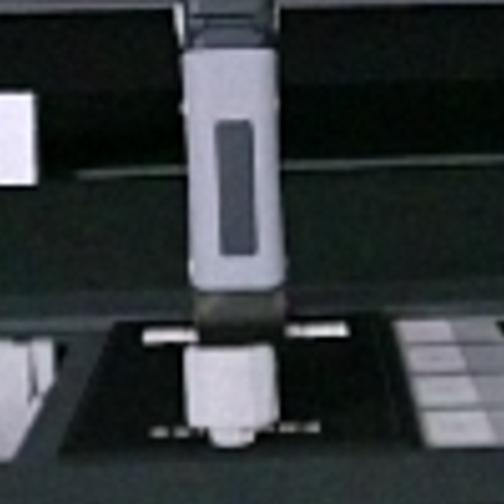

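Emit:
{"api": "move", "payload": {"target": [[0,0,-0.008,0,0,0,-1,-1,1,-1,1,1,0,0.48,0,0,0,0,0,0,1,1,1,1,1,1,0,0.4],[-0.0004,-0.0015,-0.006,0,0,0,-1,-1,1,-1,1,1,0,0.48,0,0,0,0,0,0,1,1,1,1,1,1,0,0.4],[-0.0004,-0.0015,-0.0004,0,0,0,-1,-1,1,-1,1,1,0,0.48,0,0,0,0,0,0,1,1,1,1,1,1,0,0.4],[-0.02768,0.00404,-0.0004,0,0,0.08333,-1,-1,1,-1,1,1,0,0.48,0,0,0,0,0,0,1,1,1,1,1,1,0,0.4],[-0.05546,0.00232,-0.0004,0,0,0.16667,-1,-1,1,-1,1,1,0,0.48,0,0,0,0,0,0,1,1,1,1,1,1,0,0.4],[-0.08185,-0.00652,-0.0004,0,0,0.25,-1,-1,1,-1,1,1,0,0.48,0,0,0,0,0,0,1,1,1,1,1,1,0,0.4]], "speed": [0.1,0.05,0.05,0.8,0.8,0.8], "blend": [0,0.0003,0.0003,0.0005,0.0005,0]}}

Scene clock: 24.83 s.
left_arm: end_effector_position=(+0.5873, -0.3802, +0.5851) hand_measured=(-1.000, -1.000, +1.000, -1.000, +1.000, +1.000) hand_load_n=(+0.0, +0.0, +0.5, +0.0, +0.0, +0.0) hand_stopped_by=(target, target, target, target, target, target) hand_force_limit=0.00 hand_speed=0.48 end_effector_quat_wxyz=(+0.636, -0.282, +0.648, -0.309) end_effector_velocity=(+0.000, +0.000, +0.000) end_effector_angular_velocity=(+0.006, +0.000, +0.000) | right_arm: end_effector_position=(+0.2413, -0.2198, +0.2781) hand_measured=(+1.000, +1.000, +1.000, +1.000, +1.000, +1.000) hand_load_n=(+0.0, +0.0, +0.0, +0.0, +0.0, +0.0) hand_stopped_by=(target, target, target, target, target, target) hand_force_limit=0.00 hand_speed=0.40 end_effector_quat_wxyz=(+0.237, +0.876, -0.405, -0.109)
Joint positions: left_arm=[2.552 -1.934 -0.701 2.636 -2.119 -2.433] | right_arm=[-0.637 -1.285 1.593 1.392 2.083 -4.449]
Joint velocities: left_arm=[0 0 0 -0.001 0 0.005] | right_arm=[within noise]
Joint torques (N m): left_arm=[0.98 29.51 6.74 -1.35 2.16 3] | right_arm=[-7.83 -23.14 -10.1 1.96 -1.13 -2.15]
Wrist force (N): left_arm=[-7.6 -4.4 -12.8] | right_arm=[-0.4 0.2 0.0]
Wrist torque (N m): left_arm=[0.86 -0.92 -0.41] | right_arm=[0.06 0.05 -0.04]
Wrist force, peak (N): left_arm=[-5.5 -22.4 -24.5] | right_arm=[-0.6 0.4 0.2]
Hand target: left_arm +0.5873, -0.3802, +0.5851; +0.637, -0.282, +0.648, -0.309 | right_arm +0.2413, -0.2198, +0.2781; +0.237, +0.876, -0.405, -0.109
Off the commanded pose: left_arm 0.000 m, 0 deg | right_arm 0.000 m, 0 deg.
move: done

Emit:
{"api": "move", "payload": {"target": [[0,0,-0.008,0,0,0,-1,-1,1,-1,1,1,0,0.48,0,0,0,0,0,0,1,1,1,1,1,1,0,0.4],[0,0,-0.005,0,0,0,-1,-1,1,-1,1,1,0,0.48,0,0,0,0,0,0,1,1,1,1,1,1,0,0.4],[0,0,0.0002,0,0,0,-1,-1,1,-1,1,1,0,0.48,0,0,0,0,0,0,1,1,1,1,1,1,0,0.4]], "speed": [0.1,0.05,0.03], "blend": [0,0.0003,0]}}

Emit:
{"api": "move", "payload": {"target": [-0.02728,0.00554,0,0,0,0.08333,-1,-1,1,-1,1,1,0,0.48,0,0,0,0,0,0,1,1,1,1,1,1,0,0.4], "speed": 0.8}}

Emit:
{"api": "move", "payload": {"target": [-0.02728,0.00554,0,0,0,0.08333,-1,-1,1,-1,1,1,0,0.48,0,0,0,0,0,0,1,1,1,1,1,1,0,0.4], "speed": 0.8}}

Emit:
{"api": "move", "payload": {"target": [-0.02728,0.00554,0,0,0,0.08333,-1,-1,1,-1,1,1,0,0.48,0,0,0,0,0,0,1,1,1,1,1,1,0,0.4], "speed": 0.8}}

Emit:
{"api": "move", "payload": {"target": [-0.02728,0.00554,0,0,0,0.08333,-1,-1,1,-1,1,1,0,0.48,0,0,0,0,0,0,1,1,1,1,1,1,0,0.4], "speed": 0.8}}

Scene clock: 26.20 s.
left_arm: end_effector_position=(+0.5875, -0.3802, +0.5852) hand_measured=(-1.000, -1.000, +1.000, -1.000, +1.000, +1.000) hand_load_n=(+0.0, +0.0, -1.5, +0.0, +0.0, +0.0) hand_stopped_by=(target, target, target, target, target, target) hand_force_limit=0.00 hand_speed=0.48 end_effector_quat_wxyz=(+0.636, -0.282, +0.648, -0.309) end_effector_velocity=(+0.000, +0.000, -0.001) end_effector_angular_velocity=(+0.000, -0.001, +0.000) | right_arm: end_effector_position=(+0.2413, -0.2198, +0.2781) hand_measured=(+1.000, +1.000, +1.000, +1.000, +1.000, +1.000) hand_load_n=(+0.0, +0.0, +0.5, +0.0, +0.0, +0.0) hand_stopped_by=(target, target, target, target, target, target) hand_force_limit=0.00 hand_speed=0.40 end_effector_quat_wxyz=(+0.237, +0.876, -0.405, -0.109)
Joint positions: left_arm=[2.552 -1.934 -0.7 2.636 -2.118 -2.432] | right_arm=[-0.637 -1.285 1.593 1.392 2.083 -4.449]
Joint velocities: left_arm=[-0.001 0.001 -0.005 0.004 0 0] | right_arm=[within noise]
Joint torques (N m): left_arm=[-5.55 38.19 6.62 4.39 -2.55 1.65] | right_arm=[-7.01 -23.19 -10.18 2.4 -1.05 -2.05]
Wrist force (N): left_arm=[0.2 2.6 -17.0] | right_arm=[-0.6 0.3 0.1]
Wrist torque (N m): left_arm=[0.97 -0.50 -0.17] | right_arm=[0.06 0.08 -0.05]
Wrist force, peak (N): left_arm=[0.2 3.3 -22.7] | right_arm=[-0.4 0.5 0.3]
Hand target: left_arm +0.5874, -0.3802, +0.5851; +0.637, -0.282, +0.648, -0.309 | right_arm +0.2413, -0.2198, +0.2781; +0.237, +0.876, -0.405, -0.109
Off the commanded pose: left_arm 0.000 m, 0 deg | right_arm 0.000 m, 0 deg.
move: done

Scene clock: 27.07 s.
left_arm: end_effector_position=(+0.5880, -0.3657, +0.5932) hand_measured=(-1.000, -1.000, +1.000, -1.000, +1.000, +1.000) hand_load_n=(+0.5, +0.0, -1.0, +0.0, +0.0, +0.0) hand_stopped_by=(target, target, target, target, target, target) hand_force_limit=0.00 hand_speed=0.48 end_effector_quat_wxyz=(+0.671, -0.195, +0.679, -0.224) | right_arm: end_effector_position=(+0.2413, -0.2198, +0.2781) hand_measured=(+1.000, +1.000, +1.000, +1.000, +1.000, +1.000) hand_load_n=(+0.0, +0.0, +0.0, +0.0, +0.0, +0.0) hand_stopped_by=(target, target, target, target, target, target) hand_force_limit=0.00 hand_speed=0.40 end_effector_quat_wxyz=(+0.237, +0.876, -0.405, -0.109)
Joint positions: left_arm=[2.549 -1.942 -0.684 2.628 -2.122 -2.171] | right_arm=[-0.637 -1.285 1.593 1.392 2.083 -4.449]
Joint torques (N m): left_arm=[-0.16 36.02 10.44 0.72 1.68 2.58] | right_arm=[-6.51 -22.35 -8.9 2.32 -0.99 -1.96]
Wrist force (N): left_arm=[-1.9 2.7 -15.3] | right_arm=[-0.4 0.3 0.1]
Wrist torque (N m): left_arm=[0.95 -0.65 -0.16] | right_arm=[0.07 0.05 -0.04]
Wrist force, peak (N): left_arm=[-2.1 2.4 -17.0] | right_arm=[-0.5 0.3 0.1]
Hand target: left_arm +0.5880, -0.3656, +0.5932; +0.671, -0.195, +0.679, -0.223 | right_arm +0.2413, -0.2198, +0.2781; +0.237, +0.876, -0.405, -0.109
Off the commanded pose: left_arm 0.000 m, 0 deg | right_arm 0.000 m, 0 deg.
move: done

Scene clock: 27.93 s.
left_arm: end_effector_position=(+0.5885, -0.3537, +0.6048) hand_measured=(-1.000, -1.000, +1.000, -1.000, +1.000, +1.000) hand_load_n=(+0.0, +0.5, -1.0, +0.0, +0.0, +0.0) hand_stopped_by=(target, target, target, target, target, target) hand_force_limit=0.00 hand_speed=0.48 end_effector_quat_wxyz=(+0.695, -0.105, +0.699, -0.134) | right_arm: end_effector_position=(+0.2413, -0.2198, +0.2781) hand_measured=(+1.000, +1.000, +1.000, +1.000, +1.000, +1.000) hand_load_n=(+0.0, +0.0, -0.5, +0.0, +0.0, +0.0) hand_stopped_by=(target, target, target, target, target, target) hand_force_limit=0.00 hand_speed=0.40 end_effector_quat_wxyz=(+0.237, +0.876, -0.405, -0.109)
Joint positions: left_arm=[2.545 -1.95 -0.668 2.62 -2.126 -1.909] | right_arm=[-0.637 -1.285 1.593 1.392 2.083 -4.449]
Joint torques (N m): left_arm=[2.35 30.86 12.58 -0.06 2.32 2.65] | right_arm=[-7.49 -23.72 -10.42 2.24 -0.98 -2.03]
Wrist force (N): left_arm=[-5.1 2.2 -14.7] | right_arm=[-0.4 0.2 0.0]
Wrist torque (N m): left_arm=[0.89 -0.76 -0.29] | right_arm=[0.05 0.04 -0.05]
Wrist force, peak (N): left_arm=[-4.4 2.4 -15.8] | right_arm=[-0.6 0.4 0.1]
Hand target: left_arm +0.5885, -0.3537, +0.6049; +0.695, -0.105, +0.699, -0.134 | right_arm +0.2413, -0.2198, +0.2781; +0.237, +0.876, -0.405, -0.109
Off the commanded pose: left_arm 0.000 m, 0 deg | right_arm 0.000 m, 0 deg.
move: done

Scene clock: 28.80 s.
left_arm: end_effector_position=(+0.5888, -0.3451, +0.6191) hand_measured=(-1.000, -1.000, +1.000, -1.000, +1.000, +1.000) hand_load_n=(+0.0, +0.0, -2.5, +0.0, +0.0, +0.5) hand_stopped_by=(target, target, target, target, target, target) hand_force_limit=0.00 hand_speed=0.48 end_effector_quat_wxyz=(+0.706, -0.013, +0.706, -0.042) | right_arm: end_effector_position=(+0.2413, -0.2198, +0.2781) hand_measured=(+1.000, +1.000, +1.000, +1.000, +1.000, +1.000) hand_load_n=(+0.0, +0.0, +0.0, +0.0, +0.0, +0.0) hand_stopped_by=(target, target, target, target, target, target) hand_force_limit=0.00 hand_speed=0.40 end_effector_quat_wxyz=(+0.237, +0.876, -0.405, -0.109)
Joint positions: left_arm=[2.541 -1.958 -0.655 2.615 -2.13 -1.647] | right_arm=[-0.637 -1.285 1.593 1.392 2.083 -4.449]
Joint torques (N m): left_arm=[5.64 28.02 13.91 -1.32 2.73 2.78] | right_arm=[-6.87 -23.59 -8.35 2.03 -1.05 -1.87]
Wrist force (N): left_arm=[-7.0 3.4 -12.5] | right_arm=[-0.5 0.2 0.1]
Wrist torque (N m): left_arm=[0.79 -0.95 -0.43] | right_arm=[0.06 0.07 -0.05]
Wrist force, peak (N): left_arm=[-6.9 3.4 -14.7] | right_arm=[-0.3 0.3 0.4]
Hand target: left_arm +0.5889, -0.3451, +0.6192; +0.706, -0.012, +0.706, -0.042 | right_arm +0.2413, -0.2198, +0.2781; +0.237, +0.876, -0.405, -0.109
Off the commanded pose: left_arm 0.000 m, 0 deg | right_arm 0.000 m, 0 deg.
move: done

Scene clock: 29.67 s.
left_arm: end_effector_position=(+0.5890, -0.3406, +0.6352) hand_measured=(-1.000, -1.000, +1.000, -1.000, +1.000, +1.000) hand_load_n=(+0.0, +0.0, -4.0, +0.5, +0.0, +0.0) hand_stopped_by=(target, target, target, target, target, target) hand_force_limit=0.00 hand_speed=0.48 end_effector_quat_wxyz=(+0.706, +0.080, +0.702, +0.050) | right_arm: end_effector_position=(+0.2413, -0.2198, +0.2781) hand_measured=(+1.000, +1.000, +1.000, +1.000, +1.000, +1.000) hand_load_n=(+0.0, +0.0, +0.0, +0.0, +0.0, +0.0) hand_stopped_by=(target, target, target, target, target, target) hand_force_limit=0.00 hand_speed=0.40 end_effector_quat_wxyz=(+0.237, +0.876, -0.405, -0.109)
Joint positions: left_arm=[2.536 -1.964 -0.646 2.612 -2.134 -1.386] | right_arm=[-0.637 -1.285 1.593 1.392 2.083 -4.449]
Joint torques (N m): left_arm=[11.55 26.52 17.42 -1.98 3.64 2.65] | right_arm=[-7.05 -23.22 -9.72 2.26 -1.08 -1.78]
Wrist force (N): left_arm=[-8.7 5.3 -10.7] | right_arm=[-0.4 0.2 0.0]
Wrist torque (N m): left_arm=[0.66 -0.99 -0.50] | right_arm=[0.05 0.05 -0.05]
Wrist force, peak (N): left_arm=[-8.5 5.1 -13.2] | right_arm=[-0.5 0.2 0.3]
Hand target: left_arm +0.5890, -0.3405, +0.6352; +0.706, +0.080, +0.702, +0.050 | right_arm +0.2413, -0.2198, +0.2781; +0.237, +0.876, -0.405, -0.109
Off the commanded pose: left_arm 0.000 m, 0 deg | right_arm 0.000 m, 0 deg.
move: done

Emit:
{"api": "move", "payload": {"target": [-0.0008,0.00015,0.0002,0,0,0,-1,-1,1,-1,1,1,0,0.48,0,0,0,0,0,0,1,1,1,1,1,1,0,0.4], "speed": 0.8}}

Scene clock: 30.83 s.
left_arm: end_effector_position=(+0.5891, -0.3405, +0.6357) hand_measured=(-1.000, -1.000, +1.000, -1.000, +1.000, +1.000) hand_load_n=(+0.0, +0.0, -3.0, +0.0, +0.0, +0.0) hand_stopped_by=(target, target, target, target, target, target) hand_force_limit=0.00 hand_speed=0.48 end_effector_quat_wxyz=(+0.706, +0.080, +0.702, +0.050) | right_arm: end_effector_position=(+0.2413, -0.2198, +0.2781) hand_measured=(+1.000, +1.000, +1.000, +1.000, +1.000, +1.000) hand_load_n=(-0.5, +0.0, +0.0, +0.0, +0.0, +0.0) hand_stopped_by=(target, target, target, target, target, target) hand_force_limit=0.00 hand_speed=0.40 end_effector_quat_wxyz=(+0.237, +0.876, -0.405, -0.109)
Joint positions: left_arm=[2.536 -1.966 -0.642 2.61 -2.134 -1.385] | right_arm=[-0.637 -1.285 1.593 1.392 2.083 -4.449]
Joint torques (N m): left_arm=[12.64 21.9 24.04 0.31 3.38 2.64] | right_arm=[-8.13 -23.03 -9.47 2.26 -0.96 -1.92]
Wrist force (N): left_arm=[-4.0 3.7 -14.5] | right_arm=[-0.3 0.4 0.2]
Wrist torque (N m): left_arm=[0.90 -0.76 -0.28] | right_arm=[0.08 0.04 -0.03]
Wrist force, peak (N): left_arm=[-4.5 3.7 -14.8] | right_arm=[-0.3 0.4 0.4]
Hand target: left_arm +0.5891, -0.3405, +0.6357; +0.706, +0.080, +0.702, +0.050 | right_arm +0.2413, -0.2198, +0.2781; +0.237, +0.876, -0.405, -0.109
Off the commanded pose: left_arm 0.000 m, 0 deg | right_arm 0.000 m, 0 deg.
move: done

Emit:
{"api": "move", "payload": {"target": [[0,0,-0.008,0,0,0,-1,-1,1,-1,1,1,0,0.48,0,0,0,0,0,0,1,1,1,1,1,1,0,0.4],[-0.0006,-0.0016,-0.005,0,0,0,-1,-1,1,-1,1,1,0,0.48,0,0,0,0,0,0,1,1,1,1,1,1,0,0.4],[-0.0006,-0.0016,0.0003,0,0,0,-1,-1,1,-1,1,1,0,0.48,0,0,0,0,0,0,1,1,1,1,1,1,0,0.4]], "speed": [0.1,0.05,0.03], "blend": [0,0.0003,0]}}

Emit:
{"api": "move", "payload": {"target": [-0.02728,0.00554,0,0,0,0.08333,-1,-1,1,-1,1,1,0,0.48,0,0,0,0,0,0,1,1,1,1,1,1,0,0.4], "speed": 0.8}}

Emit:
{"api": "move", "payload": {"target": [-0.02728,0.00554,0,0,0,0.08333,-1,-1,1,-1,1,1,0,0.48,0,0,0,0,0,0,1,1,1,1,1,1,0,0.4], "speed": 0.8}}

Emit:
{"api": "move", "payload": {"target": [-0.02728,0.00554,0,0,0,0.08333,-1,-1,1,-1,1,1,0,0.48,0,0,0,0,0,0,1,1,1,1,1,1,0,0.4], "speed": 0.8}}

Scene clock: 32.17 s.
left_arm: end_effector_position=(+0.5893, -0.3415, +0.6360) hand_measured=(-1.000, -1.000, +1.000, -1.000, +1.000, +1.000) hand_load_n=(+0.0, +0.0, +0.0, +0.0, +0.0, +0.0) hand_stopped_by=(target, target, target, target, target, target) hand_force_limit=0.00 hand_speed=0.48 end_effector_quat_wxyz=(+0.706, +0.080, +0.702, +0.050) end_effector_velocity=(+0.000, +0.000, -0.001) end_effector_angular_velocity=(+0.000, +0.000, +0.000) | right_arm: end_effector_position=(+0.2413, -0.2198, +0.2781) hand_measured=(+1.000, +1.000, +1.000, +1.000, +1.000, +1.000) hand_load_n=(+0.0, +0.0, +0.0, +0.0, +0.0, +0.0) hand_stopped_by=(target, target, target, target, target, target) hand_force_limit=0.00 hand_speed=0.40 end_effector_quat_wxyz=(+0.237, +0.876, -0.405, -0.109)
Joint positions: left_arm=[2.535 -1.969 -0.637 2.607 -2.135 -1.385] | right_arm=[-0.637 -1.285 1.593 1.392 2.083 -4.449]
Joint velocities: left_arm=[0 0.002 -0.005 0.003 0 0] | right_arm=[within noise]
Joint torques (N m): left_arm=[-0.3 35.48 6.34 4.62 -1.7 1.44] | right_arm=[-8.12 -23.21 -10.01 2.18 -1.1 -1.76]
Wrist force (N): left_arm=[0.3 1.4 -21.0] | right_arm=[-0.4 0.1 0.0]
Wrist torque (N m): left_arm=[1.37 -0.51 0.08] | right_arm=[0.04 0.05 -0.05]
Wrist force, peak (N): left_arm=[1.3 1.4 -27.6] | right_arm=[-0.6 0.2 0.3]
Hand target: left_arm +0.5893, -0.3415, +0.6359; +0.706, +0.080, +0.702, +0.050 | right_arm +0.2413, -0.2198, +0.2781; +0.237, +0.876, -0.405, -0.109
Off the commanded pose: left_arm 0.000 m, 0 deg | right_arm 0.000 m, 0 deg.
move: done

Scene clock: 33.03 s.
left_arm: end_effector_position=(+0.5893, -0.3413, +0.6525) hand_measured=(-1.000, -1.000, +1.000, -1.000, +1.000, +1.000) hand_load_n=(+0.0, +0.0, -1.0, +0.0, +0.0, +0.0) hand_stopped_by=(target, target, target, target, target, target) hand_force_limit=0.00 hand_speed=0.48 end_effector_quat_wxyz=(+0.693, +0.171, +0.686, +0.142) | right_arm: end_effector_position=(+0.2413, -0.2198, +0.2781) hand_measured=(+1.000, +1.000, +1.000, +1.000, +1.000, +1.000) hand_load_n=(+0.0, +0.0, +0.0, +0.0, +0.0, +0.0) hand_stopped_by=(target, target, target, target, target, target) hand_force_limit=0.00 hand_speed=0.40 end_effector_quat_wxyz=(+0.237, +0.876, -0.405, -0.109)
Joint positions: left_arm=[2.531 -1.974 -0.632 2.607 -2.14 -1.124] | right_arm=[-0.637 -1.285 1.593 1.392 2.083 -4.449]
Joint torques (N m): left_arm=[15.82 31.33 26.48 1.2 3.1 2.67] | right_arm=[-6.2 -23.58 -9.11 1.97 -1.05 -1.82]
Wrist force (N): left_arm=[0.3 1.3 -18.9] | right_arm=[-0.1 0.3 0.2]
Wrist torque (N m): left_arm=[1.23 -0.56 0.19] | right_arm=[0.06 0.01 -0.03]
Wrist force, peak (N): left_arm=[1.0 1.1 -22.0] | right_arm=[-0.4 0.3 0.3]
Hand target: left_arm +0.5893, -0.3413, +0.6526; +0.693, +0.171, +0.686, +0.142 | right_arm +0.2413, -0.2198, +0.2781; +0.237, +0.876, -0.405, -0.109
Off the commanded pose: left_arm 0.000 m, 0 deg | right_arm 0.000 m, 0 deg.
move: done

Scene clock: 33.90 s.
left_arm: end_effector_position=(+0.5891, -0.3454, +0.6687) hand_measured=(-1.000, -1.000, +1.000, -1.000, +1.000, +1.000) hand_load_n=(+0.0, +0.0, -1.0, +0.0, +0.0, +0.0) hand_stopped_by=(target, target, target, target, target, target) hand_force_limit=0.00 hand_speed=0.48 end_effector_quat_wxyz=(+0.669, +0.259, +0.658, +0.231) | right_arm: end_effector_position=(+0.2413, -0.2198, +0.2781) hand_measured=(+1.000, +1.000, +1.000, +1.000, +1.000, +1.000) hand_load_n=(+0.0, +0.0, +0.0, +0.0, +0.0, +0.0) hand_stopped_by=(target, target, target, target, target, target) hand_force_limit=0.00 hand_speed=0.40 end_effector_quat_wxyz=(+0.237, +0.876, -0.405, -0.109)
Joint positions: left_arm=[2.527 -1.977 -0.631 2.61 -2.144 -0.862] | right_arm=[-0.637 -1.285 1.593 1.392 2.083 -4.449]
Joint torques (N m): left_arm=[13.89 30.68 27.13 1.18 3.06 2.59] | right_arm=[-6.99 -23.07 -8.97 2.19 -0.88 -1.68]
Wrist force (N): left_arm=[0.6 1.7 -18.1] | right_arm=[-0.4 0.5 0.2]
Wrist torque (N m): left_arm=[1.20 -0.58 0.25] | right_arm=[0.09 0.05 -0.04]
Wrist force, peak (N): left_arm=[0.8 1.5 -20.4] | right_arm=[-0.4 0.5 0.2]
Hand target: left_arm +0.5891, -0.3453, +0.6688; +0.669, +0.259, +0.657, +0.231 | right_arm +0.2413, -0.2198, +0.2781; +0.237, +0.876, -0.405, -0.109
Off the commanded pose: left_arm 0.000 m, 0 deg | right_arm 0.000 m, 0 deg.
move: done

Scene clock: 34.77 s.
left_arm: end_effector_position=(+0.5887, -0.3535, +0.6833) hand_measured=(-1.000, -1.000, +1.000, -1.000, +1.000, +1.000) hand_load_n=(+0.0, +0.0, -1.5, +0.0, +0.0, +0.0) hand_stopped_by=(target, target, target, target, target, target) hand_force_limit=0.00 hand_speed=0.48 end_effector_quat_wxyz=(+0.633, +0.342, +0.618, +0.317) | right_arm: end_effector_position=(+0.2413, -0.2198, +0.2781) hand_measured=(+1.000, +1.000, +1.000, +1.000, +1.000, +1.000) hand_load_n=(+0.0, +0.0, +0.0, +0.0, +0.0, +0.0) hand_stopped_by=(target, target, target, target, target, target) hand_force_limit=0.00 hand_speed=0.40 end_effector_quat_wxyz=(+0.237, +0.876, -0.405, -0.109)
Joint positions: left_arm=[2.524 -1.978 -0.635 2.615 -2.147 -0.6] | right_arm=[-0.637 -1.285 1.593 1.392 2.083 -4.449]
Joint torques (N m): left_arm=[14.59 29.68 28.64 0.96 3.31 2.62] | right_arm=[-6.82 -23.52 -9.91 2.13 -1.02 -1.8]
Wrist force (N): left_arm=[0.9 2.2 -17.3] | right_arm=[-0.4 0.4 0.0]
Wrist torque (N m): left_arm=[1.14 -0.55 0.30] | right_arm=[0.09 0.04 -0.04]
Wrist force, peak (N): left_arm=[1.5 2.5 -19.3] | right_arm=[-0.6 0.2 -0.1]
Hand target: left_arm +0.5887, -0.3534, +0.6834; +0.633, +0.342, +0.618, +0.317 | right_arm +0.2413, -0.2198, +0.2781; +0.237, +0.876, -0.405, -0.109
Off the commanded pose: left_arm 0.000 m, 0 deg | right_arm 0.000 m, 0 deg.
move: done

Emit:
{"api": "move", "payload": {"target": [[-0.02728,0.00554,0.0001,0,0,0.08333,-1,-1,1,-1,1,1,0,0.48,0,0,0,0,0,0,1,1,1,1,1,1,0,0.4],[-0.05506,0.00382,0.0002,0,0,0.16667,-1,-1,1,-1,1,1,0,0.48,0,0,0,0,0,0,1,1,1,1,1,1,0,0.4],[-0.08145,-0.00502,0.00025,0,0,0.25,-1,-1,1,-1,1,1,0,0.48,0,0,0,0,0,0,1,1,1,1,1,1,0,0.4],[-0.10466,-0.02039,0.0003,0,0,0.33333,-1,-1,1,-1,1,1,0,0.48,0,0,0,0,0,0,1,1,1,1,1,1,0,0.4],[-0.12309,-0.04125,0.00035,0,0,0.41667,-1,-1,1,-1,1,1,0,0.48,0,0,0,0,0,0,1,1,1,1,1,1,0,0.4],[-0.1355,-0.06617,0.0004,0,0,0.5,-1,-1,1,-1,1,1,0,0.48,0,0,0,0,0,0,1,1,1,1,1,1,0,0.4],[-0.14104,-0.09345,0.00045,0,0,0.58333,-1,-1,1,-1,1,1,0,0.48,0,0,0,0,0,0,1,1,1,1,1,1,0,0.4],[-0.13933,-0.12123,0.0005,0,0,0.66667,-1,-1,1,-1,1,1,0,0.48,0,0,0,0,0,0,1,1,1,1,1,1,0,0.4],[-0.13048,-0.14762,0.00055,0,0,0.75,-1,-1,1,-1,1,1,0,0.48,0,0,0,0,0,0,1,1,1,1,1,1,0,0.4],[-0.11511,-0.17083,0.0006,0,0,0.83333,-1,-1,1,-1,1,1,0,0.48,0,0,0,0,0,0,1,1,1,1,1,1,0,0.4],[-0.09425,-0.18926,0.00065,0,0,0.91667,-1,-1,1,-1,1,1,0,0.48,0,0,0,0,0,0,1,1,1,1,1,1,0,0.4]], "speed": 1.1, "blend": 0.0005, "cameras": ["cam_high"]}}

Emit:
{"api": "zoom_image", "payload": {"camera": "cam_high", "region": [300, 255, 370, 325]}}

Scene clock: 38.90 s.
left_arm: end_effector_position=(+0.5846, -0.4642, +0.6218) hand_measured=(-1.000, -1.000, +1.000, -1.000, +1.000, +1.000) hand_load_n=(+0.0, +0.0, -0.5, +0.0, +0.0, -0.5) hand_stopped_by=(target, target, target, target, target, target) hand_force_limit=0.00 hand_speed=0.48 end_effector_quat_wxyz=(-0.231, +0.657, -0.259, +0.669) end_effector_velocity=(+0.000, +0.000, -0.001) end_effector_angular_velocity=(+0.005, +0.000, -0.001) | right_arm: end_effector_position=(+0.2413, -0.2198, +0.2781) hand_measured=(+1.000, +1.000, +1.000, +1.000, +1.000, +1.000) hand_load_n=(+0.0, +0.0, +0.0, +0.0, +0.0, +0.0) hand_stopped_by=(target, target, target, target, target, target) hand_force_limit=0.00 hand_speed=0.40 end_effector_quat_wxyz=(+0.237, +0.876, -0.405, -0.109)
Joint positions: left_arm=[2.549 -1.92 -0.759 2.681 -2.122 2.28] | right_arm=[-0.637 -1.285 1.593 1.392 2.083 -4.449]
Joint velocities: left_arm=[0 0 -0.001 0 0 0.005] | right_arm=[within noise]
Joint torques (N m): left_arm=[0.86 30.86 4.89 1.69 -4.72 2.51] | right_arm=[-6.26 -22.24 -9.74 2.09 -0.76 -1.76]
Wrist force (N): left_arm=[7.0 1.0 -25.9] | right_arm=[-0.4 0.3 0.1]
Wrist torque (N m): left_arm=[1.49 -0.40 0.34] | right_arm=[0.06 0.05 -0.05]
Wrist force, peak (N): left_arm=[12.5 1.9 -26.5] | right_arm=[-0.6 0.2 0.1]
Hand target: left_arm +0.5846, -0.4642, +0.6217; -0.231, +0.657, -0.259, +0.669 | right_arm +0.2413, -0.2198, +0.2781; +0.237, +0.876, -0.405, -0.109
Off the commanded pose: left_arm 0.000 m, 0 deg | right_arm 0.000 m, 0 deg.
move: done
Images, in order (width x height): cam_high 672x504.

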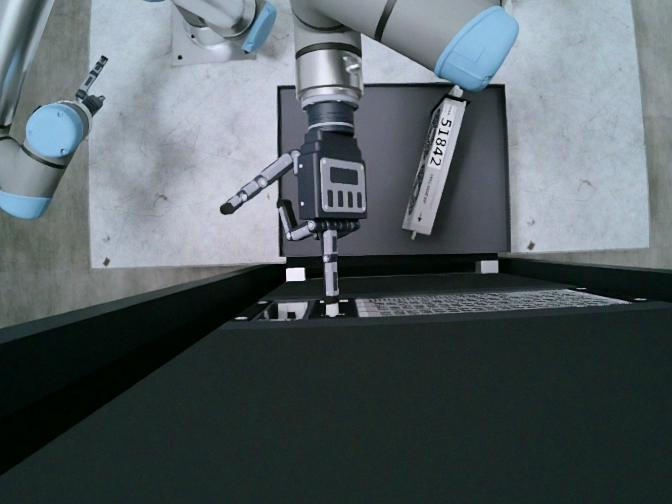

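Scaled by 7.200 from the camera's 672x504 image, which has a finer 960x720 frame.

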